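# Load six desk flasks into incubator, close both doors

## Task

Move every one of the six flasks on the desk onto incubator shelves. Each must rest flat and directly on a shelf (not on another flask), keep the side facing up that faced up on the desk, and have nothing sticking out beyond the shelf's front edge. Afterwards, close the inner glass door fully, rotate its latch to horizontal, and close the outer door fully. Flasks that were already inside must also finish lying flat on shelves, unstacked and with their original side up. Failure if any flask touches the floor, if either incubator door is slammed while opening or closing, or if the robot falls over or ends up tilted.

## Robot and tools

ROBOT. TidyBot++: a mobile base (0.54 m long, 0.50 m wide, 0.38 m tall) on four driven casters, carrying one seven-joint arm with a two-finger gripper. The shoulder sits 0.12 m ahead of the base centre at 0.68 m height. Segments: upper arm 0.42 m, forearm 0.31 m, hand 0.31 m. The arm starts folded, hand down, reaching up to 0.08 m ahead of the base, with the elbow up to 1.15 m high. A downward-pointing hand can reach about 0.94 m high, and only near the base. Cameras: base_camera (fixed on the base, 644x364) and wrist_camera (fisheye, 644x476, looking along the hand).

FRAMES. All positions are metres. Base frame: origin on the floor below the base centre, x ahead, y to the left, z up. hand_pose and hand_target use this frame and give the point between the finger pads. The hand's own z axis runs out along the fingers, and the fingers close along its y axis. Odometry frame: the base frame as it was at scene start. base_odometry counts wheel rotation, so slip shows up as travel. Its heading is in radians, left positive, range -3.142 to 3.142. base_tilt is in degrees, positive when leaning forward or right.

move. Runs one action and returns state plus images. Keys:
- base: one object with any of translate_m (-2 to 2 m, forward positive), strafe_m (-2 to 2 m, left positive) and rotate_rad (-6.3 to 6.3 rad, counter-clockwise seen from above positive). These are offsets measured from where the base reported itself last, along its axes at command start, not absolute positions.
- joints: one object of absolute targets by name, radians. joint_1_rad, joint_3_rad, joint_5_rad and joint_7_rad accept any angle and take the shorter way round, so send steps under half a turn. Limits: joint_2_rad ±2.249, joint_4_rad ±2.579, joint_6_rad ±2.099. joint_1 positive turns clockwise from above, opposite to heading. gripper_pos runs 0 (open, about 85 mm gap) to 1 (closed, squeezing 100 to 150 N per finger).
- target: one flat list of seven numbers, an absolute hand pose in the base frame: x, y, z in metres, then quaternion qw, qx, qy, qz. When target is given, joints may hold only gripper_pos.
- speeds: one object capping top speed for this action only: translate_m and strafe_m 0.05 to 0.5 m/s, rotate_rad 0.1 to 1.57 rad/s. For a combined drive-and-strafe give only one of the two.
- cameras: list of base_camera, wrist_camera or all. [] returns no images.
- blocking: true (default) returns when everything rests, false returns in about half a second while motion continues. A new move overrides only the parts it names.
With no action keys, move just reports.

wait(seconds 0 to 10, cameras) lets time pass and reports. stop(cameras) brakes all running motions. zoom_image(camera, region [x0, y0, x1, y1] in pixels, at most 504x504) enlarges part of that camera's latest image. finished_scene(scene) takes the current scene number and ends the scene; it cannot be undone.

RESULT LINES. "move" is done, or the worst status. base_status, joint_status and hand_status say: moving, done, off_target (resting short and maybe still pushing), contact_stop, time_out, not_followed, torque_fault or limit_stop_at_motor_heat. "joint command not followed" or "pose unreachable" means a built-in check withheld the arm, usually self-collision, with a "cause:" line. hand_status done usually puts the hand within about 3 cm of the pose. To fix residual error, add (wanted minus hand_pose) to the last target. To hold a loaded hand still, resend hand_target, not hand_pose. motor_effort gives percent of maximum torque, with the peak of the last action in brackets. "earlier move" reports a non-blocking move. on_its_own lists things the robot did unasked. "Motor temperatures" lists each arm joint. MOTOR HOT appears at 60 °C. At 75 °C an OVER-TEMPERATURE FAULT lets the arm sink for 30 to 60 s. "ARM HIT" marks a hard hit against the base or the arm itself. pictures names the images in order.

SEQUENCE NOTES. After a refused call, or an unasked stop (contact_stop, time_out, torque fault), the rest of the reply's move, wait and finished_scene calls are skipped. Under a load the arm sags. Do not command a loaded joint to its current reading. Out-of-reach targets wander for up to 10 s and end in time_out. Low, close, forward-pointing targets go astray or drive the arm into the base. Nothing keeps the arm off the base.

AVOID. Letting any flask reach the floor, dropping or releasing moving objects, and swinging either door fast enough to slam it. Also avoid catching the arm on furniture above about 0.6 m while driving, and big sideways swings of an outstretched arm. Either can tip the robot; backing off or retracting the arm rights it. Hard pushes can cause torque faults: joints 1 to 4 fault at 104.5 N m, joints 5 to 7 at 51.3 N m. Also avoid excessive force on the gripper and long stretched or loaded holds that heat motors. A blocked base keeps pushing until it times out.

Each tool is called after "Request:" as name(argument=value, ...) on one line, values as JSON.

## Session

Request:
move()

Scene clock: 0.00 s.
Motor temperatures (°C): [37 36 31 33 35 43 44]
base_odometry: x=+0.000 y=+0.000 heading=+0.000
base_tilt: forward=-0.2 right=+0.6
base_status: not commanded
joint_positions: joint_1_rad=+0.011 joint_2_rad=-0.377 joint_3_rad=+3.099 joint_4_rad=-2.531 joint_5_rad=-0.012 joint_6_rad=-0.838 joint_7_rad=+1.554 gripper_pos=+0.000
joint_status: not commanded
motor_effort: joint_1_rad=+1 joint_2_rad=-2 joint_3_rad=+1 joint_4_rad=+14 joint_5_rad=+1 joint_6_rad=+2 joint_7_rad=+0
hand_pose: x=+0.2722 y=+0.0070 z=+0.5918 quat_wxyz=(+0.001, +0.997, +0.003, +0.074) (m; base frame)
hand_target: x=+0.2725 y=+0.0070 z=+0.5920 quat_wxyz=(+0.001, +0.997, +0.003, +0.075) (m; base frame)
hand_status: not commanded
pictures: base_camera, wrist_camera
camera_calibration:
wrist_camera: T_world_to_cam=[[0.00228568, -0.998961, -0.0455225, 0.04346], [-0.988548, 0.00461183, -0.150838, 0.418772], [0.150891, 0.0453459, -0.98751, 0.681022], [0, 0, 0, 1]] pos_world=[0.311116, 0.0106019, 0.737661]

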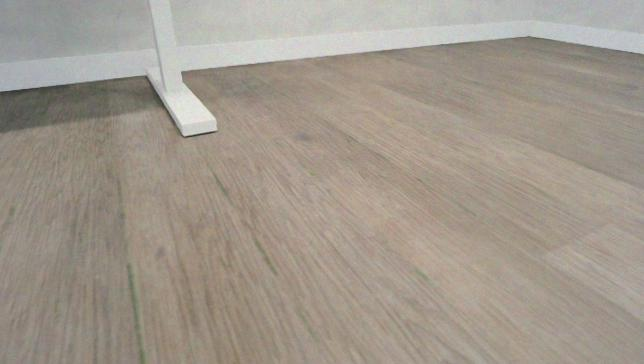

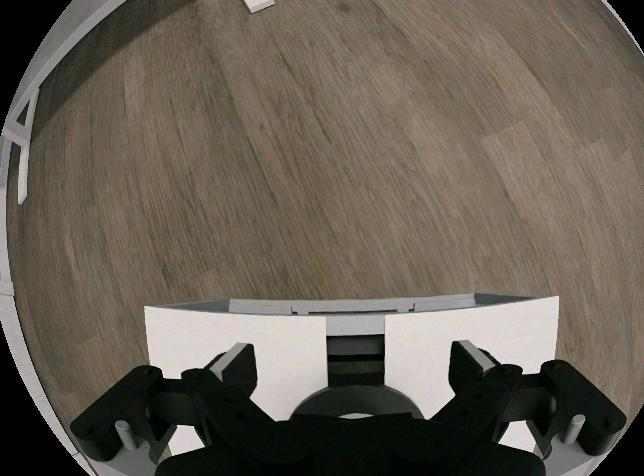

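Request:
move(joints={"joint_1_rad": 0.0, "joint_2_rad": -0.6, "joint_3_rad": 3.1416, "joint_4_rad": -2.4, "joint_5_rad": 0.0, "joint_6_rad": 0.23, "joint_7_rad": 1.6, "gripper_pos": 0.45}, cameras=["wrist_camera"])

Scene clock: 2.43 s.
Motor temperatures (°C): [37 36 31 33 35 43 44]
move: done
base_odometry: x=+0.000 y=+0.000 heading=+0.000
base_tilt: forward=-0.2 right=+0.6
base_status: not commanded
joint_positions: joint_1_rad=+0.011 joint_2_rad=-0.597 joint_3_rad=+3.117 joint_4_rad=-2.409 joint_5_rad=-0.012 joint_6_rad=+0.168 joint_7_rad=+1.554 gripper_pos=+0.450
joint_status: all done
motor_effort: joint_1_rad=+1(2) joint_2_rad=-1(3) joint_3_rad=+1(2) joint_4_rad=+22(22) joint_5_rad=+0(2) joint_6_rad=+9(10) joint_7_rad=+1(2)
hand_pose: x=+0.4979 y=+0.0074 z=+0.9317 quat_wxyz=(-0.007, +0.732, -0.003, +0.681) (m; base frame)
hand_target: x=+0.4989 y=+0.0013 z=+0.9579 quat_wxyz=(+0.010, +0.707, +0.010, +0.707) (m; base frame)
hand_status: not commanded
pictures: wrist_camera
camera_calibration:
wrist_camera: T_world_to_cam=[[0.0516781, -0.998262, -0.0283142, 0.0181567], [-0.0707861, 0.0246193, -0.997188, 1.02462], [0.996152, 0.053537, -0.0693908, -0.293662], [0, 0, 0, 1]] pos_world=[0.364123, 0.00862153, 1.00187]

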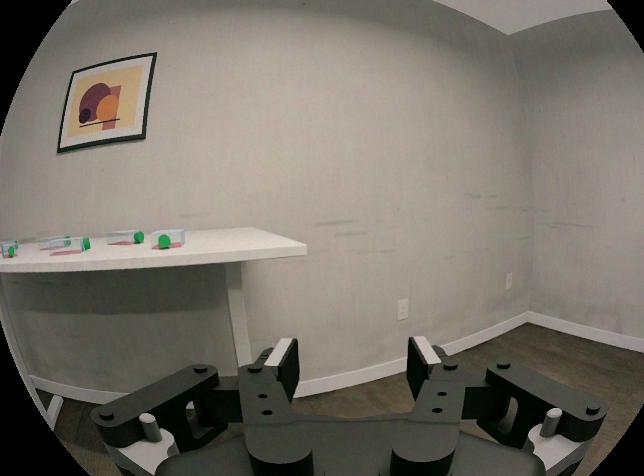

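Request:
move(base={"rotate_rad": 0.8}, cameras=["wrist_camera"])

Scene clock: 4.63 s.
Motor temperatures (°C): [37 36 31 33 35 43 44]
move: done
base_odometry: x=+0.000 y=+0.000 heading=+0.800
base_tilt: forward=-0.2 right=+0.6
base_status: done
joint_positions: joint_1_rad=+0.009 joint_2_rad=-0.597 joint_3_rad=+3.122 joint_4_rad=-2.409 joint_5_rad=-0.012 joint_6_rad=+0.171 joint_7_rad=+1.554 gripper_pos=+0.450
joint_status: not commanded
motor_effort: joint_1_rad=+1(1) joint_2_rad=-1(2) joint_3_rad=+1(2) joint_4_rad=+22(22) joint_5_rad=+1(2) joint_6_rad=+9(11) joint_7_rad=+1(1)
hand_pose: x=+0.4980 y=+0.0060 z=+0.9326 quat_wxyz=(-0.007, +0.732, -0.005, +0.682) (m; base frame)
hand_target: x=+0.4989 y=+0.0013 z=+0.9579 quat_wxyz=(+0.010, +0.707, +0.010, +0.707) (m; base frame)
hand_status: not commanded
pictures: wrist_camera
camera_calibration:
wrist_camera: T_world_to_cam=[[0.0498704, -0.998279, -0.0308467, 0.0200749], [-0.0680456, 0.0274173, -0.997305, 1.02424], [0.996435, 0.051835, -0.0665612, -0.296486], [0, 0, 0, 1]] pos_world=[0.364123, 0.00732673, 1.00237]

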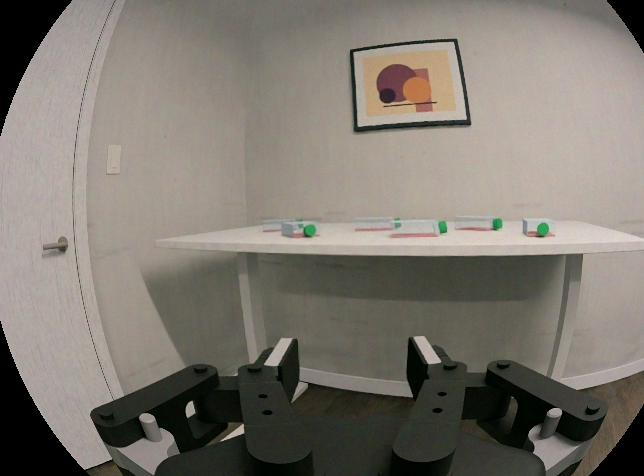

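Request:
move(base={"rotate_rad": 1.5}, cameras=["wrist_camera"])

Request:
move(base={"rotate_rad": 1.5}, cameras=["wrist_camera"])

Scene clock: 7.47 s.
Motor temperatures (°C): [37 36 31 33 35 43 44]
move: done
base_odometry: x=+0.000 y=+0.000 heading=+2.299
base_tilt: forward=-0.2 right=+0.6
base_status: done
joint_positions: joint_1_rad=+0.008 joint_2_rad=-0.597 joint_3_rad=+3.124 joint_4_rad=-2.409 joint_5_rad=-0.012 joint_6_rad=+0.171 joint_7_rad=+1.554 gripper_pos=+0.450
joint_status: not commanded
motor_effort: joint_1_rad=+1(2) joint_2_rad=-1(2) joint_3_rad=+1(2) joint_4_rad=+22(22) joint_5_rad=+1(2) joint_6_rad=+10(10) joint_7_rad=+0(1)
hand_pose: x=+0.4980 y=+0.0056 z=+0.9327 quat_wxyz=(-0.007, +0.731, -0.005, +0.682) (m; base frame)
hand_target: x=+0.4989 y=+0.0013 z=+0.9579 quat_wxyz=(+0.010, +0.707, +0.010, +0.707) (m; base frame)
hand_status: not commanded
pictures: wrist_camera
camera_calibration:
wrist_camera: T_world_to_cam=[[0.0494142, -0.998269, -0.0318957, 0.0208968], [-0.0675796, 0.0285198, -0.997306, 1.02418], [0.996489, 0.0514366, -0.0660533, -0.296985], [0, 0, 0, 1]] pos_world=[0.364123, 0.00692718, 1.00247]

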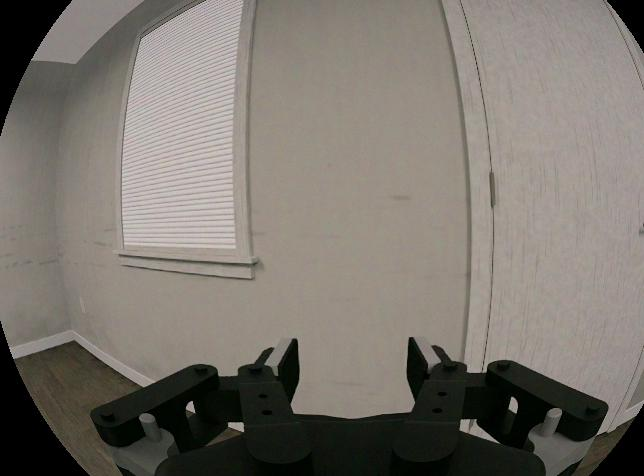

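Scene clock: 9.73 s.
Motor temperatures (°C): [37 36 31 33 35 43 44]
move: done
base_odometry: x=+0.000 y=+0.000 heading=-2.484
base_tilt: forward=-0.2 right=+0.6
base_status: done
joint_positions: joint_1_rad=+0.007 joint_2_rad=-0.597 joint_3_rad=+3.125 joint_4_rad=-2.409 joint_5_rad=-0.012 joint_6_rad=+0.172 joint_7_rad=+1.554 gripper_pos=+0.450
joint_status: not commanded
motor_effort: joint_1_rad=+1(2) joint_2_rad=-1(2) joint_3_rad=+1(2) joint_4_rad=+22(22) joint_5_rad=+0(1) joint_6_rad=+10(11) joint_7_rad=+0(1)
hand_pose: x=+0.4981 y=+0.0053 z=+0.9328 quat_wxyz=(-0.008, +0.731, -0.006, +0.682) (m; base frame)
hand_target: x=+0.4989 y=+0.0013 z=+0.9579 quat_wxyz=(+0.010, +0.707, +0.010, +0.707) (m; base frame)
hand_status: not commanded
pictures: wrist_camera
camera_calibration:
wrist_camera: T_world_to_cam=[[0.0491675, -0.998259, -0.0325745, 0.0213676], [-0.0674945, 0.0292186, -0.997292, 1.02414], [0.996507, 0.0512329, -0.0659404, -0.297088], [0, 0, 0, 1]] pos_world=[0.364124, 0.00662718, 1.00247]

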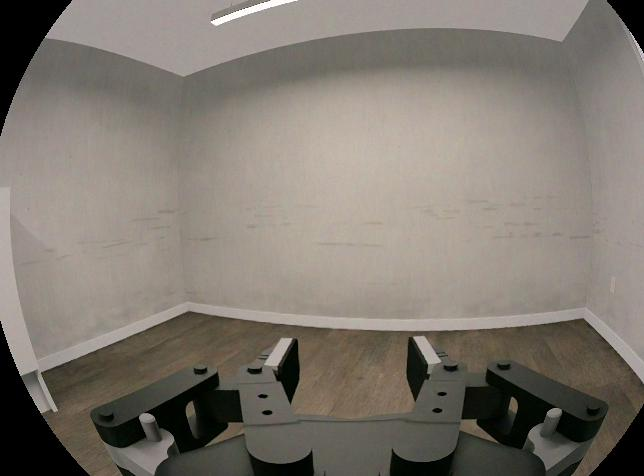

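Request:
move(base={"rotate_rad": 1.0}, cameras=["wrist_camera", "base_camera"])

Scene clock: 11.93 s.
Motor temperatures (°C): [37 36 31 33 35 43 44]
move: done
base_odometry: x=+0.000 y=+0.000 heading=-1.485
base_tilt: forward=-0.2 right=+0.6
base_status: done
joint_positions: joint_1_rad=+0.007 joint_2_rad=-0.597 joint_3_rad=+3.126 joint_4_rad=-2.409 joint_5_rad=-0.012 joint_6_rad=+0.172 joint_7_rad=+1.554 gripper_pos=+0.450
joint_status: not commanded
motor_effort: joint_1_rad=+1(1) joint_2_rad=-1(2) joint_3_rad=+1(2) joint_4_rad=+21(22) joint_5_rad=+1(1) joint_6_rad=+10(11) joint_7_rad=+1(1)
hand_pose: x=+0.4981 y=+0.0053 z=+0.9328 quat_wxyz=(-0.008, +0.731, -0.006, +0.682) (m; base frame)
hand_target: x=+0.4989 y=+0.0013 z=+0.9579 quat_wxyz=(+0.010, +0.707, +0.010, +0.707) (m; base frame)
hand_status: not commanded
pictures: base_camera, wrist_camera
camera_calibration:
wrist_camera: T_world_to_cam=[[0.0493498, -0.99824, -0.0328819, 0.021511], [-0.0674124, 0.0295179, -0.997288, 1.02421], [0.996504, 0.0514326, -0.065837, -0.297179], [0, 0, 0, 1]] pos_world=[0.364123, 0.00652552, 1.00257]

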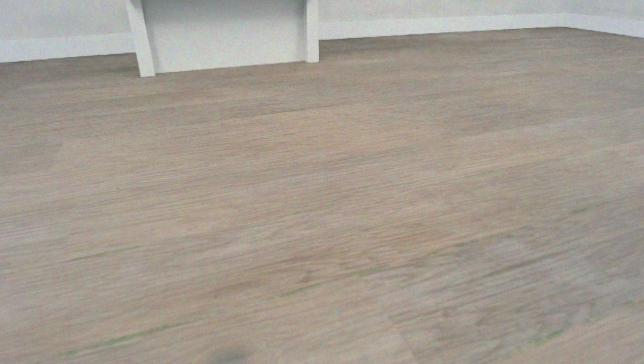

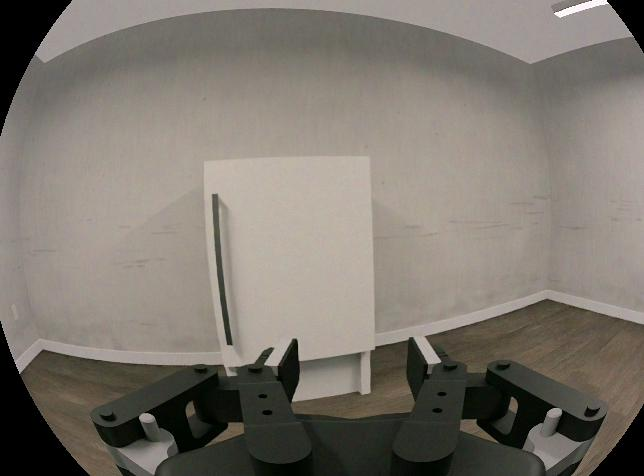

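Request:
move(base={"translate_m": 0.879, "strafe_m": 0.212, "rotate_rad": 0.398}, joints={"joint_2_rad": 0.49, "joint_4_rad": -2.4, "joint_6_rad": 1.35, "joint_7_rad": 1.62, "gripper_pos": 0.4}, cameras=["wrist_camera", "base_camera"])

Scene clock: 21.10 s.
Motor temperatures (°C): [37 36 31 33 35 43 44]
move: done
base_odometry: x=+0.287 y=-0.858 heading=-1.086
base_tilt: forward=-0.1 right=+0.6
base_status: done
joint_positions: joint_1_rad=+0.006 joint_2_rad=+0.480 joint_3_rad=+3.127 joint_4_rad=-2.409 joint_5_rad=-0.012 joint_6_rad=+1.291 joint_7_rad=+1.554 gripper_pos=+0.400
joint_status: all done
motor_effort: joint_1_rad=+1(2) joint_2_rad=-27(29) joint_3_rad=+0(2) joint_4_rad=+10(23) joint_5_rad=+1(2) joint_6_rad=+10(11) joint_7_rad=+0(2)
hand_pose: x=+0.7030 y=+0.0014 z=+0.7425 quat_wxyz=(-0.008, +0.716, -0.011, +0.697) (m; base frame)
hand_target: x=+0.7064 y=+0.0013 z=+0.7582 quat_wxyz=(+0.018, +0.696, +0.017, +0.718) (m; base frame)
hand_status: not commanded
pictures: base_camera, wrist_camera
camera_calibration:
wrist_camera: T_world_to_cam=[[0.042551, -0.99837, -0.038029, 0.00982753], [-0.0242966, 0.0370182, -0.999019, 0.819192], [0.998799, 0.0434333, -0.0226819, -0.547336], [0, 0, 0, 1]] pos_world=[0.566164, 0.00325911, 0.806347]

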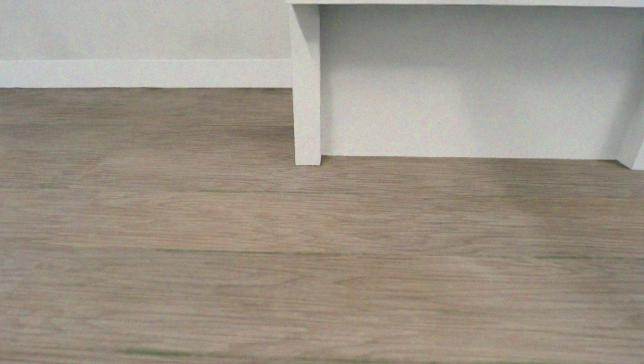

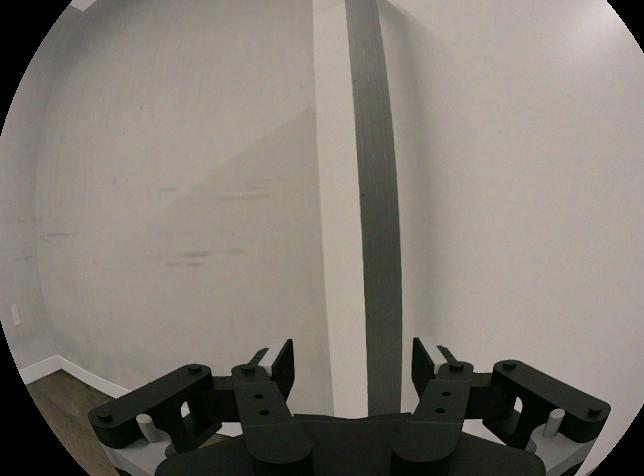

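Request:
move(base={"translate_m": 0.05, "strafe_m": 0.019, "rotate_rad": -0.05}, speeds={"translate_m": 0.2}, joints={"joint_7_rad": 1.66, "joint_5_rad": 0.07}, cameras=["wrist_camera", "base_camera"])

Scene clock: 24.77 s.
Motor temperatures (°C): [37 36 31 33 35 43 44]
move: done
base_odometry: x=+0.327 y=-0.893 heading=-1.137
base_tilt: forward=-0.2 right=+0.5
base_status: done
joint_positions: joint_1_rad=+0.003 joint_2_rad=+0.483 joint_3_rad=+3.129 joint_4_rad=-2.404 joint_5_rad=+0.052 joint_6_rad=+1.293 joint_7_rad=+1.591 gripper_pos=+0.400
joint_status: all done
motor_effort: joint_1_rad=+0(2) joint_2_rad=-27(28) joint_3_rad=+0(2) joint_4_rad=+9(11) joint_5_rad=+0(2) joint_6_rad=+10(10) joint_7_rad=+1(1)
hand_pose: x=+0.7040 y=+0.0218 z=+0.7428 quat_wxyz=(-0.011, +0.715, +0.031, +0.699) (m; base frame)
hand_target: x=+0.7057 y=+0.0226 z=+0.7580 quat_wxyz=(+0.014, +0.694, +0.061, +0.718) (m; base frame)
hand_status: not commanded
pictures: base_camera, wrist_camera
camera_calibration:
wrist_camera: T_world_to_cam=[[0.107267, -0.994104, 0.0158733, -0.0554461], [-0.0203289, -0.0181551, -0.999628, 0.817722], [0.994022, 0.106904, -0.0221565, -0.54767], [0, 0, 0, 1]] pos_world=[0.566967, 0.0182748, 0.806164]

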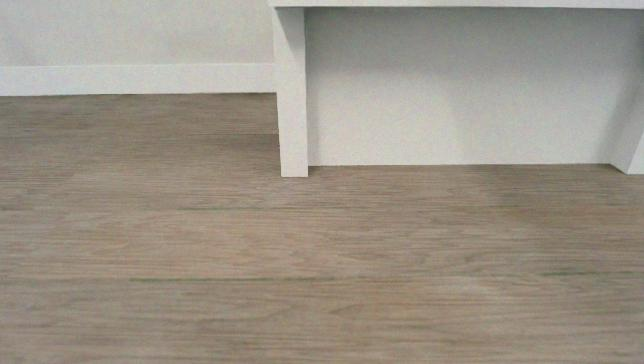

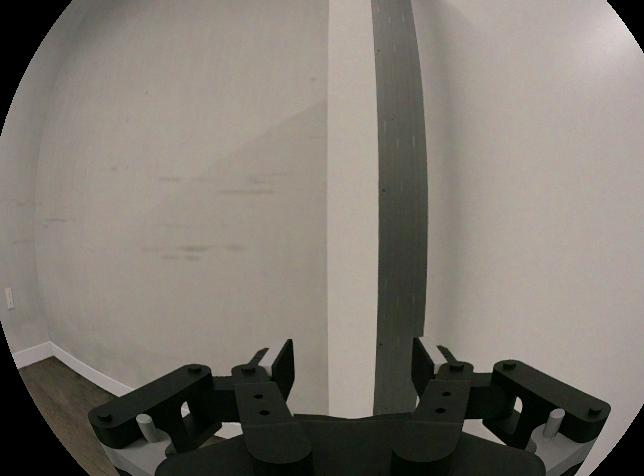

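Request:
move(joints={"joint_5_rad": -0.06, "joint_7_rad": 1.63}, cameras=["wrist_camera"])

Scene clock: 27.03 s.
Motor temperatures (°C): [37 36 31 33 35 43 44]
move: done
base_odometry: x=+0.327 y=-0.893 heading=-1.137
base_tilt: forward=-0.1 right=+0.6
base_status: not commanded
joint_positions: joint_1_rad=+0.003 joint_2_rad=+0.483 joint_3_rad=+3.131 joint_4_rad=-2.404 joint_5_rad=-0.052 joint_6_rad=+1.293 joint_7_rad=+1.591 gripper_pos=+0.400
joint_status: all done
motor_effort: joint_1_rad=+1(3) joint_2_rad=-27(27) joint_3_rad=+0(2) joint_4_rad=+9(10) joint_5_rad=+0(3) joint_6_rad=+10(10) joint_7_rad=+1(1)
hand_pose: x=+0.7043 y=-0.0106 z=+0.7427 quat_wxyz=(+0.016, +0.715, -0.015, +0.698) (m; base frame)
hand_target: x=+0.7059 y=-0.0169 z=+0.7581 quat_wxyz=(+0.037, +0.696, -0.005, +0.717) (m; base frame)
hand_status: not commanded
pictures: wrist_camera
camera_calibration:
wrist_camera: T_world_to_cam=[[0.00455792, -0.999947, -0.00920173, 0.00315796], [-0.0214327, 0.00910202, -0.999729, 0.818105], [0.99976, 0.0047539, -0.0213901, -0.550195], [0, 0, 0, 1]] pos_world=[0.567582, -0.00167305, 0.806144]

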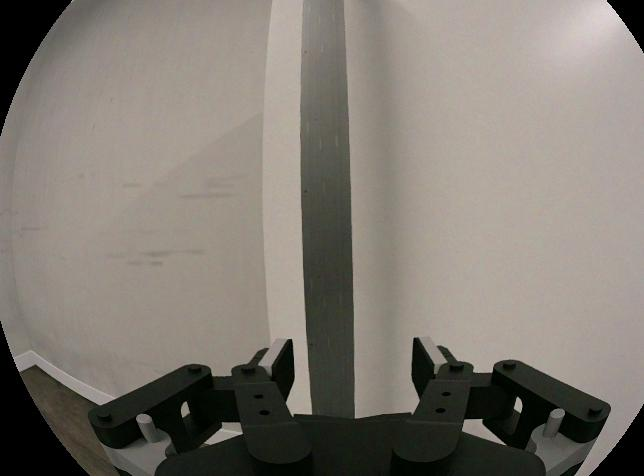

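Request:
move(base={"translate_m": 0.05}, speeds={"translate_m": 0.15}, joints={"joint_5_rad": 0.0}, cameras=["wrist_camera"])

Scene clock: 28.63 s.
Motor temperatures (°C): [37 36 31 33 35 43 44]
move: done
base_odometry: x=+0.348 y=-0.939 heading=-1.137
base_tilt: forward=-0.1 right=+0.6
base_status: done
joint_positions: joint_1_rad=+0.003 joint_2_rad=+0.484 joint_3_rad=+3.131 joint_4_rad=-2.404 joint_5_rad=-0.012 joint_6_rad=+1.294 joint_7_rad=+1.591 gripper_pos=+0.400
joint_status: all done
motor_effort: joint_1_rad=+1(3) joint_2_rad=-27(28) joint_3_rad=+0(2) joint_4_rad=+10(11) joint_5_rad=+1(2) joint_6_rad=+10(11) joint_7_rad=+1(1)
hand_pose: x=+0.7049 y=+0.0015 z=+0.7429 quat_wxyz=(+0.006, +0.715, +0.003, +0.699) (m; base frame)
hand_target: x=+0.7064 y=+0.0013 z=+0.7582 quat_wxyz=(+0.021, +0.696, +0.021, +0.718) (m; base frame)
hand_status: not commanded
pictures: wrist_camera
camera_calibration:
wrist_camera: T_world_to_cam=[[0.0435802, -0.999049, 0.00099108, -0.019829], [-0.0205358, -0.00188762, -0.999787, 0.817706], [0.998839, 0.0435506, -0.0205985, -0.550838], [0, 0, 0, 1]] pos_world=[0.567855, 0.0057227, 0.806205]

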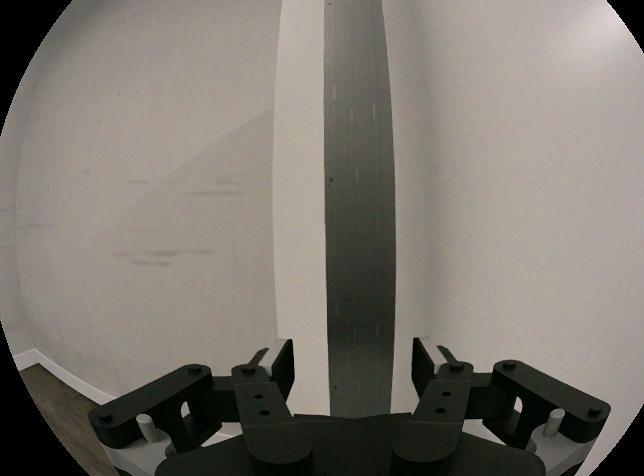

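Request:
move(base={"translate_m": 0.03, "strafe_m": -0.003}, speeds={"translate_m": 0.15}, cameras=["wrist_camera"])

Request:
move(joints={"gripper_pos": 0.75}, cameras=["wrist_camera"])

Scene clock: 30.13 s.
Motor temperatures (°C): [37 36 31 33 35 43 44]
move: done
base_odometry: x=+0.358 y=-0.967 heading=-1.136
base_tilt: forward=-0.2 right=+0.5
base_status: done
joint_positions: joint_1_rad=+0.003 joint_2_rad=+0.485 joint_3_rad=+3.131 joint_4_rad=-2.402 joint_5_rad=-0.012 joint_6_rad=+1.294 joint_7_rad=+1.591 gripper_pos=+0.400
joint_status: not commanded
motor_effort: joint_1_rad=+1(2) joint_2_rad=-27(29) joint_3_rad=+0(0) joint_4_rad=+9(11) joint_5_rad=+1(1) joint_6_rad=+10(11) joint_7_rad=+0(1)
hand_pose: x=+0.7054 y=+0.0015 z=+0.7432 quat_wxyz=(+0.006, +0.715, +0.003, +0.699) (m; base frame)
hand_target: x=+0.7064 y=+0.0013 z=+0.7582 quat_wxyz=(+0.021, +0.696, +0.021, +0.718) (m; base frame)
hand_status: not commanded
pictures: wrist_camera
camera_calibration:
wrist_camera: T_world_to_cam=[[0.0435765, -0.99905, 0.00103901, -0.0198829], [-0.0194336, -0.00188746, -0.999809, 0.817199], [0.998861, 0.043548, -0.0194974, -0.552134], [0, 0, 0, 1]] pos_world=[0.568253, 0.00572272, 0.806299]

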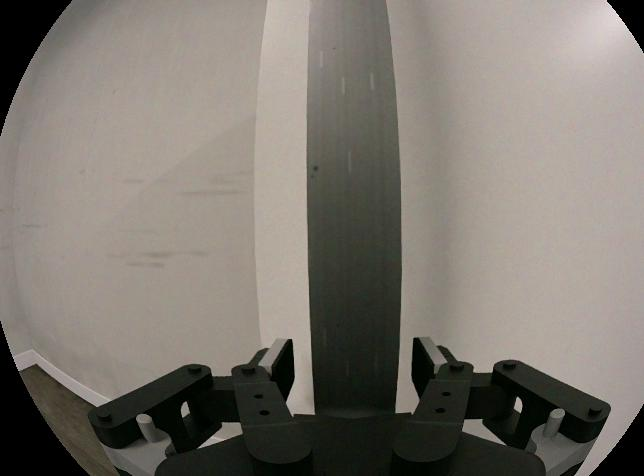

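Scene clock: 30.87 s.
Motor temperatures (°C): [37 36 31 33 35 43 44]
move: done
base_odometry: x=+0.358 y=-0.967 heading=-1.136
base_tilt: forward=-0.2 right=+0.6
base_status: not commanded
joint_positions: joint_1_rad=+0.003 joint_2_rad=+0.485 joint_3_rad=+3.132 joint_4_rad=-2.402 joint_5_rad=-0.012 joint_6_rad=+1.294 joint_7_rad=+1.591 gripper_pos=+0.732
joint_status: all done
motor_effort: joint_1_rad=+1(3) joint_2_rad=-26(27) joint_3_rad=+0(2) joint_4_rad=+10(11) joint_5_rad=+4(5) joint_6_rad=+9(11) joint_7_rad=+0(1)
hand_pose: x=+0.7053 y=+0.0006 z=+0.7432 quat_wxyz=(+0.007, +0.715, +0.003, +0.699) (m; base frame)
hand_target: x=+0.7064 y=+0.0013 z=+0.7582 quat_wxyz=(+0.021, +0.696, +0.021, +0.718) (m; base frame)
hand_status: not commanded
pictures: wrist_camera
camera_calibration:
wrist_camera: T_world_to_cam=[[0.0418911, -0.999121, 0.00167201, -0.0200199], [-0.0194181, -0.00248732, -0.999808, 0.817188], [0.998933, 0.0418506, -0.0195052, -0.55204], [0, 0, 0, 1]] pos_world=[0.568158, 0.00513348, 0.806297]

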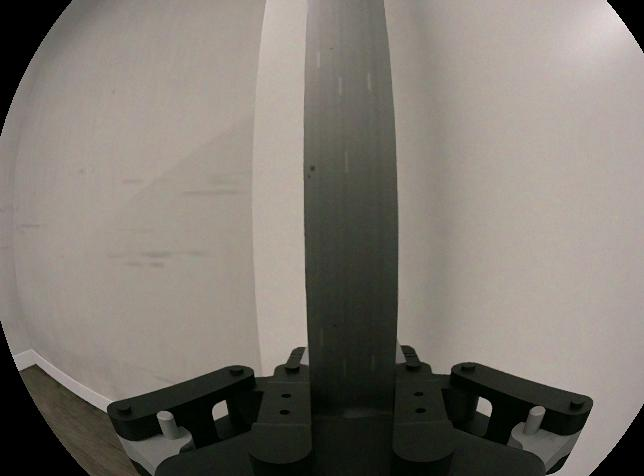

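Request:
move(base={"translate_m": -0.105, "strafe_m": -0.145, "rotate_rad": 0.1745}, speeds={"translate_m": 0.14, "rotate_rad": 0.135}, joints={"gripper_pos": 0.86}, cameras=["wrist_camera"])

Scene clock: 34.83 s.
Motor temperatures (°C): [37 36 31 33 35 43 44]
move: off_target
base_odometry: x=+0.182 y=-0.933 heading=-0.961
base_tilt: forward=-0.2 right=+0.5
base_status: done
joint_positions: joint_1_rad=-0.008 joint_2_rad=+0.482 joint_3_rad=+3.137 joint_4_rad=-2.422 joint_5_rad=-0.017 joint_6_rad=+1.313 joint_7_rad=+1.591 gripper_pos=+0.737
joint_status: gripper_pos off_target (ended at +0.737, target +0.860)
motor_effort: joint_1_rad=+4(6) joint_2_rad=-28(37) joint_3_rad=+2(5) joint_4_rad=+12(15) joint_5_rad=+0(9) joint_6_rad=+10(14) joint_7_rad=+0(3)
hand_pose: x=+0.6992 y=+0.0030 z=+0.7430 quat_wxyz=(+0.007, +0.714, +0.004, +0.700) (m; base frame)
hand_target: x=+0.7064 y=+0.0013 z=+0.7582 quat_wxyz=(+0.021, +0.696, +0.021, +0.718) (m; base frame)
hand_status: not commanded
pictures: wrist_camera
camera_calibration:
wrist_camera: T_world_to_cam=[[0.0434081, -0.999053, 0.00292286, -0.0194289], [-0.0175746, -0.00368876, -0.999839, 0.815656], [0.998903, 0.0433497, -0.0177181, -0.547372], [0, 0, 0, 1]] pos_world=[0.56195, 0.00732672, 0.805883]

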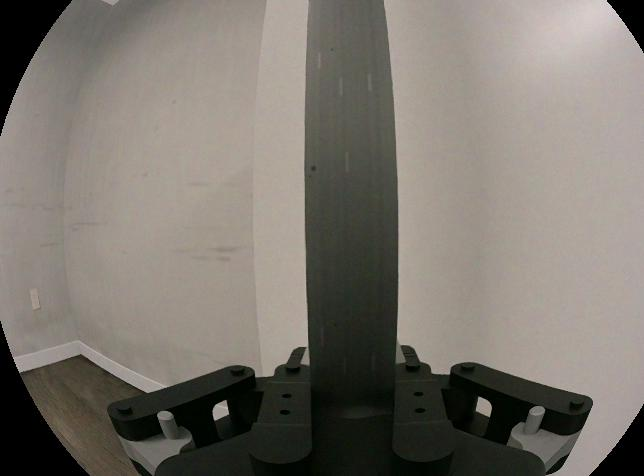

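Request:
move(base={"translate_m": -0.1231, "strafe_m": -0.1765, "rotate_rad": 0.2094}, speeds={"translate_m": 0.18, "rotate_rad": 0.17}, cameras=[])

Request:
move(base={"translate_m": -0.1231, "strafe_m": -0.1765, "rotate_rad": 0.2094}, speeds={"translate_m": 0.18, "rotate_rad": 0.17}, cameras=["wrist_camera"])

Scene clock: 37.47 s.
Motor temperatures (°C): [37 36 31 33 35 43 44]
move: done
base_odometry: x=-0.033 y=-0.933 heading=-0.751
base_tilt: forward=-0.2 right=+0.6
base_status: done
joint_positions: joint_1_rad=-0.020 joint_2_rad=+0.483 joint_3_rad=+3.135 joint_4_rad=-2.420 joint_5_rad=-0.018 joint_6_rad=+1.313 joint_7_rad=+1.591 gripper_pos=+0.737
joint_status: not commanded
motor_effort: joint_1_rad=+5(10) joint_2_rad=-27(30) joint_3_rad=+3(8) joint_4_rad=+13(16) joint_5_rad=+1(8) joint_6_rad=+11(13) joint_7_rad=+0(2)
hand_pose: x=+0.6997 y=+0.0108 z=+0.7430 quat_wxyz=(+0.002, +0.714, +0.008, +0.700) (m; base frame)
hand_target: x=+0.7064 y=+0.0013 z=+0.7582 quat_wxyz=(+0.021, +0.696, +0.021, +0.718) (m; base frame)
hand_status: not commanded
pictures: none
No camera images: "cameras" was empty.

Scene clock: 39.40 s.
Motor temperatures (°C): [37 36 31 33 35 43 44]
move: done
base_odometry: x=-0.243 y=-0.978 heading=-0.541
base_tilt: forward=-0.2 right=+0.5
base_status: done
joint_positions: joint_1_rad=-0.028 joint_2_rad=+0.482 joint_3_rad=+3.132 joint_4_rad=-2.422 joint_5_rad=-0.016 joint_6_rad=+1.313 joint_7_rad=+1.591 gripper_pos=+0.737
joint_status: not commanded
motor_effort: joint_1_rad=+7(12) joint_2_rad=-26(30) joint_3_rad=+4(9) joint_4_rad=+13(16) joint_5_rad=+0(8) joint_6_rad=+10(12) joint_7_rad=-1(2)
hand_pose: x=+0.6989 y=+0.0174 z=+0.7430 quat_wxyz=(-0.003, +0.714, +0.012, +0.700) (m; base frame)
hand_target: x=+0.7064 y=+0.0013 z=+0.7582 quat_wxyz=(+0.021, +0.696, +0.021, +0.718) (m; base frame)
hand_status: not commanded
pictures: wrist_camera
camera_calibration:
wrist_camera: T_world_to_cam=[[0.0690596, -0.997612, 0.000663081, -0.0211855], [-0.0175068, -0.00187647, -0.999845, 0.81563], [0.997459, 0.0690373, -0.0175946, -0.54722], [0, 0, 0, 1]] pos_world=[0.561572, 0.0181742, 0.80589]

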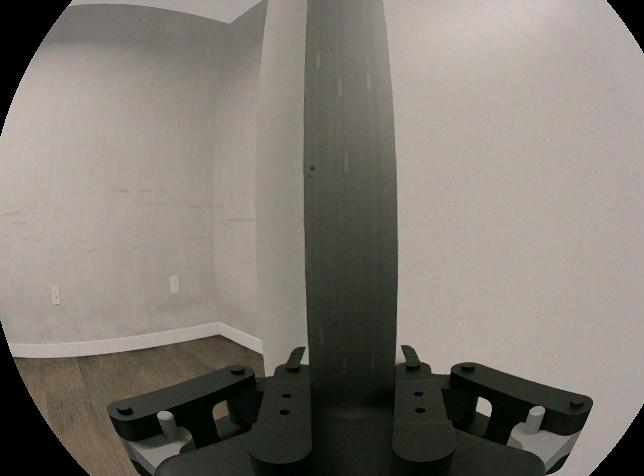

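Request:
move(base={"translate_m": -0.13, "strafe_m": -0.158, "rotate_rad": 0.2094}, speeds={"translate_m": 0.18, "rotate_rad": 0.18}, cameras=[])

Request:
move(base={"translate_m": -0.1241, "strafe_m": -0.1705, "rotate_rad": 0.2094}, speeds={"translate_m": 0.18, "rotate_rad": 0.18}, cameras=["wrist_camera"])

Scene clock: 43.40 s.
Motor temperatures (°C): [37 36 31 33 35 43 44]
move: done
base_odometry: x=-0.436 y=-1.047 heading=-0.331
base_tilt: forward=-0.2 right=+0.6
base_status: done
joint_positions: joint_1_rad=-0.003 joint_2_rad=+0.483 joint_3_rad=+3.135 joint_4_rad=-2.420 joint_5_rad=-0.010 joint_6_rad=+1.313 joint_7_rad=+1.591 gripper_pos=+0.740
joint_status: not commanded
motor_effort: joint_1_rad=+2(5) joint_2_rad=-28(30) joint_3_rad=+1(4) joint_4_rad=+10(14) joint_5_rad=+1(8) joint_6_rad=+10(12) joint_7_rad=+3(3)
hand_pose: x=+0.7000 y=+0.0031 z=+0.7431 quat_wxyz=(+0.006, +0.714, +0.005, +0.700) (m; base frame)
hand_target: x=+0.7064 y=+0.0013 z=+0.7582 quat_wxyz=(+0.021, +0.696, +0.021, +0.718) (m; base frame)
hand_status: not commanded
pictures: none
No camera images: "cameras" was empty.

Scene clock: 45.27 s.
Motor temperatures (°C): [37 36 31 33 35 43 44]
move: done
base_odometry: x=-0.609 y=-1.168 heading=-0.121
base_tilt: forward=-0.2 right=+0.6
base_status: done
joint_positions: joint_1_rad=-0.002 joint_2_rad=+0.486 joint_3_rad=+3.136 joint_4_rad=-2.415 joint_5_rad=-0.008 joint_6_rad=+1.313 joint_7_rad=+1.591 gripper_pos=+0.740
joint_status: not commanded
motor_effort: joint_1_rad=+1(4) joint_2_rad=-29(31) joint_3_rad=+1(4) joint_4_rad=+11(14) joint_5_rad=+1(7) joint_6_rad=+12(14) joint_7_rad=+3(3)
hand_pose: x=+0.7017 y=+0.0026 z=+0.7433 quat_wxyz=(+0.006, +0.713, +0.005, +0.701) (m; base frame)
hand_target: x=+0.7064 y=+0.0013 z=+0.7582 quat_wxyz=(+0.021, +0.696, +0.021, +0.718) (m; base frame)
hand_status: not commanded
pictures: wrist_camera
camera_calibration:
wrist_camera: T_world_to_cam=[[0.046825, -0.998892, 0.00480118, -0.0236863], [-0.0144976, -0.00548553, -0.99988, 0.813879], [0.998798, 0.0467498, -0.0147384, -0.551989], [0, 0, 0, 1]] pos_world=[0.564234, 0.00660987, 0.80576]

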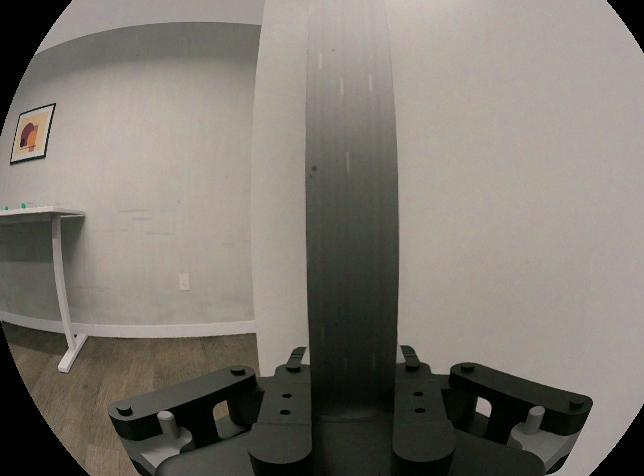

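Request:
move(base={"translate_m": -0.1573, "strafe_m": -0.2326, "rotate_rad": 0.2793}, speeds={"translate_m": 0.18, "rotate_rad": 0.175}, cameras=["wrist_camera"])

Request:
move(base={"translate_m": -0.1573, "strafe_m": -0.2326, "rotate_rad": 0.2793}, speeds={"translate_m": 0.18, "rotate_rad": 0.175}, cameras=["wrist_camera", "base_camera"])

Scene clock: 48.30 s.
Motor temperatures (°C): [37 36 31 33 35 43 44]
move: done
base_odometry: x=-0.793 y=-1.380 heading=+0.159
base_tilt: forward=-0.2 right=+0.6
base_status: done
joint_positions: joint_1_rad=+0.003 joint_2_rad=+0.487 joint_3_rad=+3.138 joint_4_rad=-2.413 joint_5_rad=-0.004 joint_6_rad=+1.313 joint_7_rad=+1.591 gripper_pos=+0.740
joint_status: not commanded
motor_effort: joint_1_rad=+0(4) joint_2_rad=-29(32) joint_3_rad=+1(4) joint_4_rad=+10(14) joint_5_rad=+2(6) joint_6_rad=+12(14) joint_7_rad=+4(5)
hand_pose: x=+0.7022 y=+0.0006 z=+0.7433 quat_wxyz=(+0.007, +0.713, +0.005, +0.701) (m; base frame)
hand_target: x=+0.7064 y=+0.0013 z=+0.7582 quat_wxyz=(+0.021, +0.696, +0.021, +0.718) (m; base frame)
hand_status: not commanded
pictures: wrist_camera
camera_calibration:
wrist_camera: T_world_to_cam=[[0.0452449, -0.998955, 0.00644644, -0.0258286], [-0.0139495, -0.00708419, -0.999878, 0.813465], [0.998879, 0.0451494, -0.0142554, -0.552842], [0, 0, 0, 1]] pos_world=[0.564738, 0.00492165, 0.805651]

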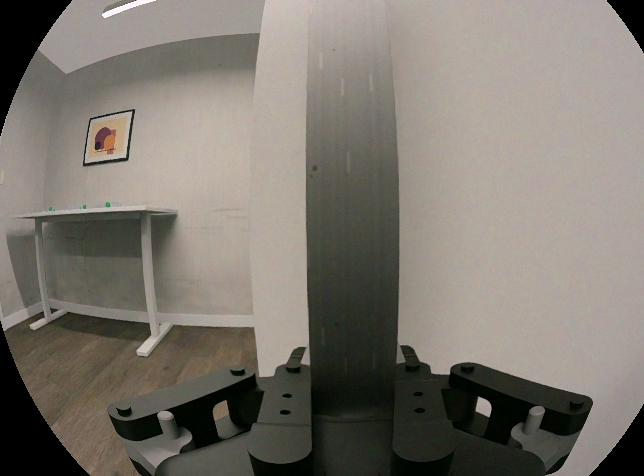

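Scene clock: 50.57 s.
Motor temperatures (°C): [37 36 31 33 35 43 44]
move: done
base_odometry: x=-0.912 y=-1.634 heading=+0.439
base_tilt: forward=-0.2 right=+0.6
base_status: done
joint_positions: joint_1_rad=+0.008 joint_2_rad=+0.489 joint_3_rad=+3.139 joint_4_rad=-2.410 joint_5_rad=-0.001 joint_6_rad=+1.313 joint_7_rad=+1.591 gripper_pos=+0.740
joint_status: not commanded
motor_effort: joint_1_rad=+1(5) joint_2_rad=-30(32) joint_3_rad=+2(3) joint_4_rad=+10(13) joint_5_rad=-1(7) joint_6_rad=+12(14) joint_7_rad=+6(6)
hand_pose: x=+0.7035 y=-0.0025 z=+0.7433 quat_wxyz=(+0.009, +0.712, +0.004, +0.702) (m; base frame)
hand_target: x=+0.7064 y=+0.0013 z=+0.7582 quat_wxyz=(+0.021, +0.696, +0.021, +0.718) (m; base frame)
hand_status: not commanded
pictures: base_camera, wrist_camera
camera_calibration:
wrist_camera: T_world_to_cam=[[0.0411558, -0.999121, 0.00795734, -0.0271567], [-0.0127326, -0.00848789, -0.999883, 0.812673], [0.999072, 0.0410497, -0.0130708, -0.554999], [0, 0, 0, 1]] pos_world=[0.565949, 0.00254756, 0.805539]

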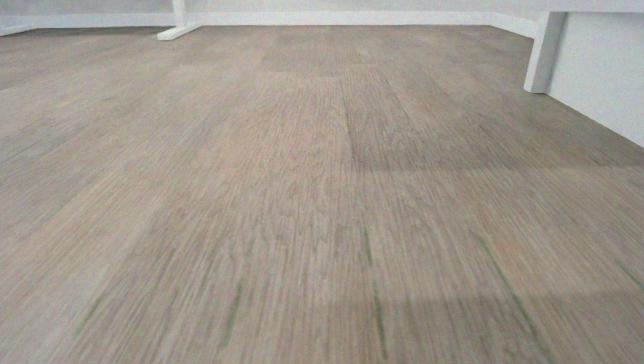

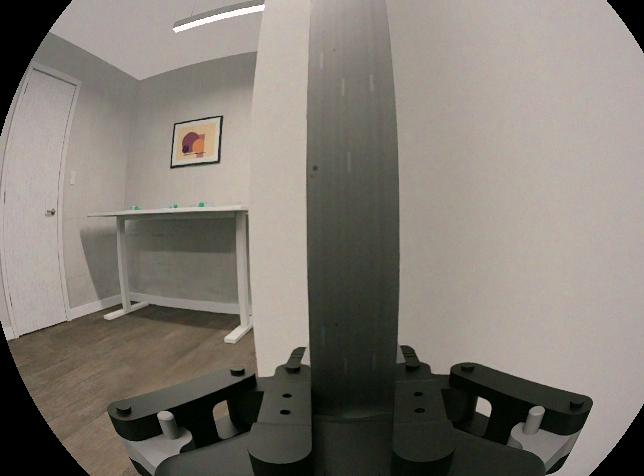

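Request:
move(base={"translate_m": -0.1573, "strafe_m": -0.2326, "rotate_rad": 0.2793}, speeds={"translate_m": 0.18, "rotate_rad": 0.175}, cameras=["wrist_camera", "base_camera"])

Scene clock: 53.63 s.
Motor temperatures (°C): [37 36 31 33 35 43 44]
move: done
base_odometry: x=-0.955 y=-1.912 heading=+0.719
base_tilt: forward=-0.2 right=+0.6
base_status: done
joint_positions: joint_1_rad=+0.012 joint_2_rad=+0.492 joint_3_rad=+3.142 joint_4_rad=-2.406 joint_5_rad=-0.001 joint_6_rad=+1.313 joint_7_rad=+1.591 gripper_pos=+0.740
joint_status: not commanded
motor_effort: joint_1_rad=-1(6) joint_2_rad=-30(32) joint_3_rad=+1(4) joint_4_rad=+8(13) joint_5_rad=+0(7) joint_6_rad=+11(14) joint_7_rad=+6(7)
hand_pose: x=+0.7050 y=-0.0058 z=+0.7434 quat_wxyz=(+0.012, +0.712, +0.003, +0.702) (m; base frame)
hand_target: x=+0.7064 y=+0.0013 z=+0.7582 quat_wxyz=(+0.021, +0.696, +0.021, +0.718) (m; base frame)
hand_status: not commanded
pictures: base_camera, wrist_camera
camera_calibration:
wrist_camera: T_world_to_cam=[[0.0352596, -0.999336, 0.00919465, -0.0274265], [-0.0110541, -0.0095898, -0.999893, 0.811511], [0.999317, 0.0351542, -0.0113849, -0.557808], [0, 0, 0, 1]] pos_world=[0.567365, -0.0000167273, 0.805326]

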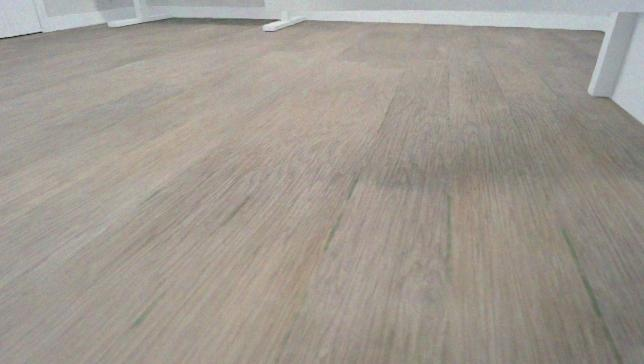

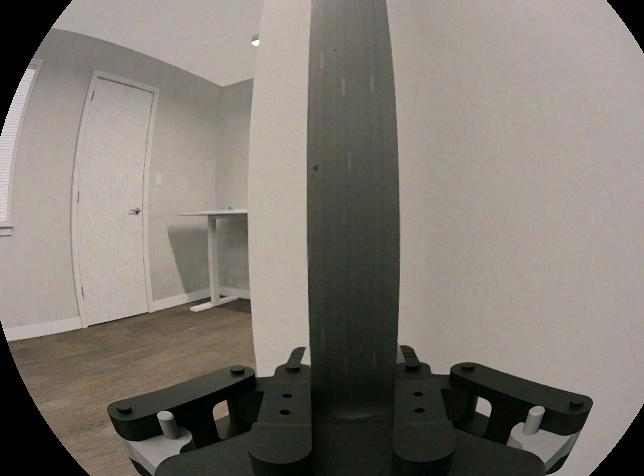

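Request:
move(joints={"gripper_pos": 0.4}, cameras=[])

Request:
move(base={"translate_m": -0.13}, speeds={"translate_m": 0.3}, cameras=["wrist_camera"])

Request:
move(base={"translate_m": 0.787, "strafe_m": 0.722, "rotate_rad": -1.844}, joints={"joint_2_rad": -1.0, "joint_4_rad": -2.5, "joint_6_rad": -0.13}, cameras=["wrist_camera", "base_camera"])

Scene clock: 60.43 s.
Motor temperatures (°C): [37 36 31 33 35 43 43]
move: done
base_odometry: x=-0.955 y=-1.912 heading=+0.719
base_tilt: forward=-0.2 right=+0.6
base_status: not commanded
joint_positions: joint_1_rad=+0.010 joint_2_rad=+0.486 joint_3_rad=+3.142 joint_4_rad=-2.406 joint_5_rad=-0.001 joint_6_rad=+1.314 joint_7_rad=+1.595 gripper_pos=+0.400
joint_status: all done
motor_effort: joint_1_rad=+1(2) joint_2_rad=-27(30) joint_3_rad=+0(1) joint_4_rad=+9(10) joint_5_rad=+1(1) joint_6_rad=+10(12) joint_7_rad=+0(6)
hand_pose: x=+0.7046 y=-0.0049 z=+0.7470 quat_wxyz=(+0.012, +0.710, +0.005, +0.704) (m; base frame)
hand_target: x=+0.7064 y=+0.0013 z=+0.7582 quat_wxyz=(+0.021, +0.696, +0.021, +0.718) (m; base frame)
hand_status: not commanded
pictures: none
No camera images: "cameras" was empty.

Scene clock: 61.70 s.
Motor temperatures (°C): [37 36 31 33 35 43 43]
move: done
base_odometry: x=-1.053 y=-1.998 heading=+0.719
base_tilt: forward=-0.1 right=+0.6
base_status: done
joint_positions: joint_1_rad=+0.010 joint_2_rad=+0.480 joint_3_rad=+3.142 joint_4_rad=-2.406 joint_5_rad=-0.001 joint_6_rad=+1.314 joint_7_rad=+1.595 gripper_pos=+0.400
joint_status: not commanded
motor_effort: joint_1_rad=+1(2) joint_2_rad=-27(29) joint_3_rad=+0(1) joint_4_rad=+9(11) joint_5_rad=+0(1) joint_6_rad=+10(11) joint_7_rad=+0(1)
hand_pose: x=+0.7039 y=-0.0049 z=+0.7502 quat_wxyz=(+0.012, +0.708, +0.004, +0.706) (m; base frame)
hand_target: x=+0.7064 y=+0.0013 z=+0.7582 quat_wxyz=(+0.021, +0.696, +0.021, +0.718) (m; base frame)
hand_status: not commanded
pictures: wrist_camera
camera_calibration:
wrist_camera: T_world_to_cam=[[0.0368505, -0.999235, 0.0130929, -0.0304797], [0.0003572, -0.0130886, -0.999914, 0.810391], [0.999321, 0.036852, -0.000125395, -0.565192], [0, 0, 0, 1]] pos_world=[0.565641, 0.000978934, 0.810649]

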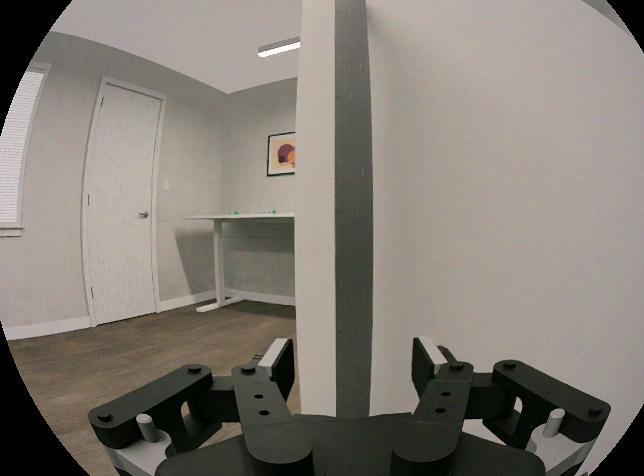

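Scene clock: 65.73 s.
Motor temperatures (°C): [37 36 31 33 35 43 43]
move: done
base_odometry: x=-0.937 y=-0.936 heading=-1.125
base_tilt: forward=-0.2 right=+0.6
base_status: done
joint_positions: joint_1_rad=+0.007 joint_2_rad=-0.996 joint_3_rad=+3.142 joint_4_rad=-2.489 joint_5_rad=-0.001 joint_6_rad=-0.061 joint_7_rad=+1.595 gripper_pos=+0.400
joint_status: all done
motor_effort: joint_1_rad=+1(2) joint_2_rad=+9(28) joint_3_rad=+1(2) joint_4_rad=+22(23) joint_5_rad=+1(2) joint_6_rad=+10(11) joint_7_rad=+0(1)
hand_pose: x=+0.3906 y=-0.0007 z=+0.9401 quat_wxyz=(+0.011, +0.701, +0.005, +0.713) (m; base frame)
hand_target: x=+0.3893 y=+0.0013 z=+0.9130 quat_wxyz=(+0.020, +0.727, +0.022, +0.686) (m; base frame)
hand_status: not commanded
pictures: base_camera, wrist_camera
camera_calibration:
wrist_camera: T_world_to_cam=[[0.0402172, -0.999107, 0.0129422, -0.0184642], [0.0188841, -0.0121903, -0.999747, 0.992905], [0.999012, 0.0404515, 0.018377, -0.269476], [0, 0, 0, 1]] pos_world=[0.251202, 0.00455678, 0.997845]

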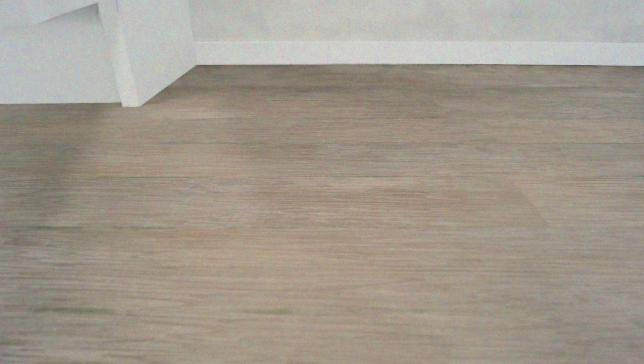

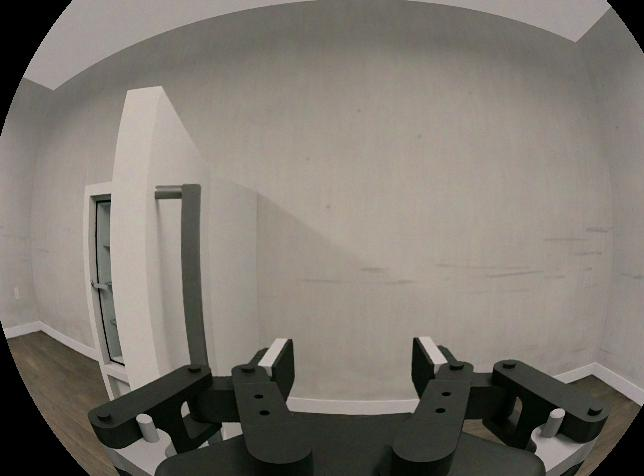

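Request:
move(base={"translate_m": 0.468, "strafe_m": 1.052, "rotate_rad": 0.015}, joints={"joint_2_rad": 0.478, "joint_4_rad": -2.393, "joint_6_rad": 1.36, "joint_7_rad": -0.06}, cameras=["wrist_camera", "base_camera"])

Scene clock: 71.17 s.
Motor temperatures (°C): [37 36 31 33 35 43 43]
move: off_target
TORQUE WARNING: joint_4_rad reached its warning level (56.7 N m). A warning alone does not stop the arm.
base_odometry: x=+0.214 y=-0.905 heading=-1.109
base_tilt: forward=-1.6 right=+0.5
base_status: done
joint_positions: joint_1_rad=+0.239 joint_2_rad=+0.283 joint_3_rad=+3.349 joint_4_rad=-2.581 joint_5_rad=-0.324 joint_6_rad=+1.492 joint_7_rad=+0.049 gripper_pos=+0.400
joint_status: joint_2_rad off_target (ended at +0.283, target +0.478); joint_4_rad off_target (ended at -2.581, target -2.393); joint_6_rad off_target (ended at +1.492, target +1.360); joint_7_rad off_target (ended at +0.048, target -0.060)
motor_effort: joint_1_rad=-45(70) joint_2_rad=+17(34) joint_3_rad=-40(61) joint_4_rad=+43(58) joint_5_rad=+51(73) joint_6_rad=-13(19) joint_7_rad=-6(13)
hand_pose: x=+0.5300 y=-0.2894 z=+0.8479 quat_wxyz=(-0.303, +0.254, -0.577, +0.715) (m; base frame)
hand_target: x=+0.7073 y=+0.0013 z=+0.7711 quat_wxyz=(-0.530, +0.470, -0.499, +0.499) (m; base frame)
hand_status: not commanded
pictures: base_camera, wrist_camera
camera_calibration:
wrist_camera: T_world_to_cam=[[0.181863, -0.175483, -0.967539, 0.683317], [0.688038, 0.725671, -0.00228848, -0.0921752], [0.702517, -0.665287, 0.252712, -0.641097], [0, 0, 0, 1]] pos_world=[0.389531, -0.239714, 0.822938]

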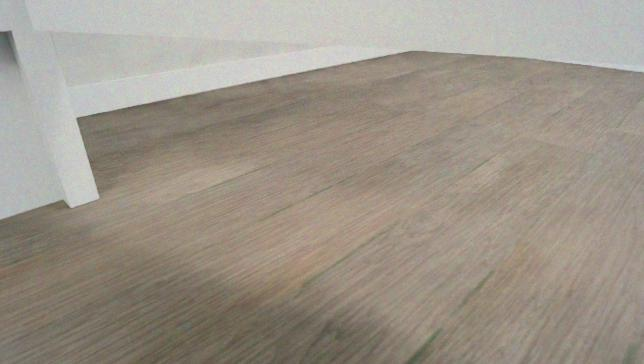

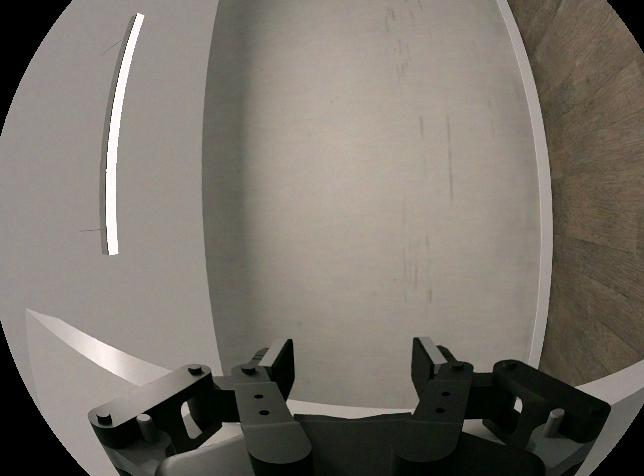

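Request:
zoom_image(camera="base_camera", region=[0, 0, 500, 220])

Request:
zoom_image(camera="wrist_camera", region=[0, 250, 500, 476])

Scaled by 1.008.

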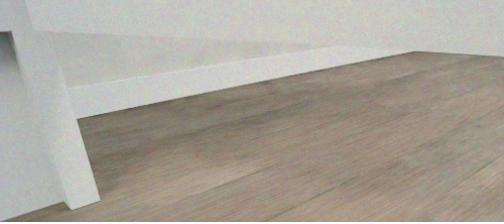

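Scaled by 1.008.

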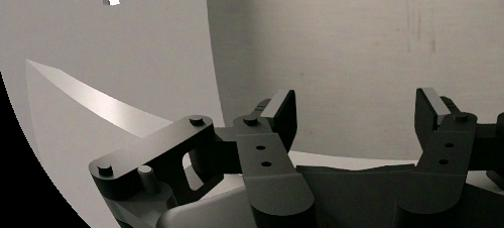

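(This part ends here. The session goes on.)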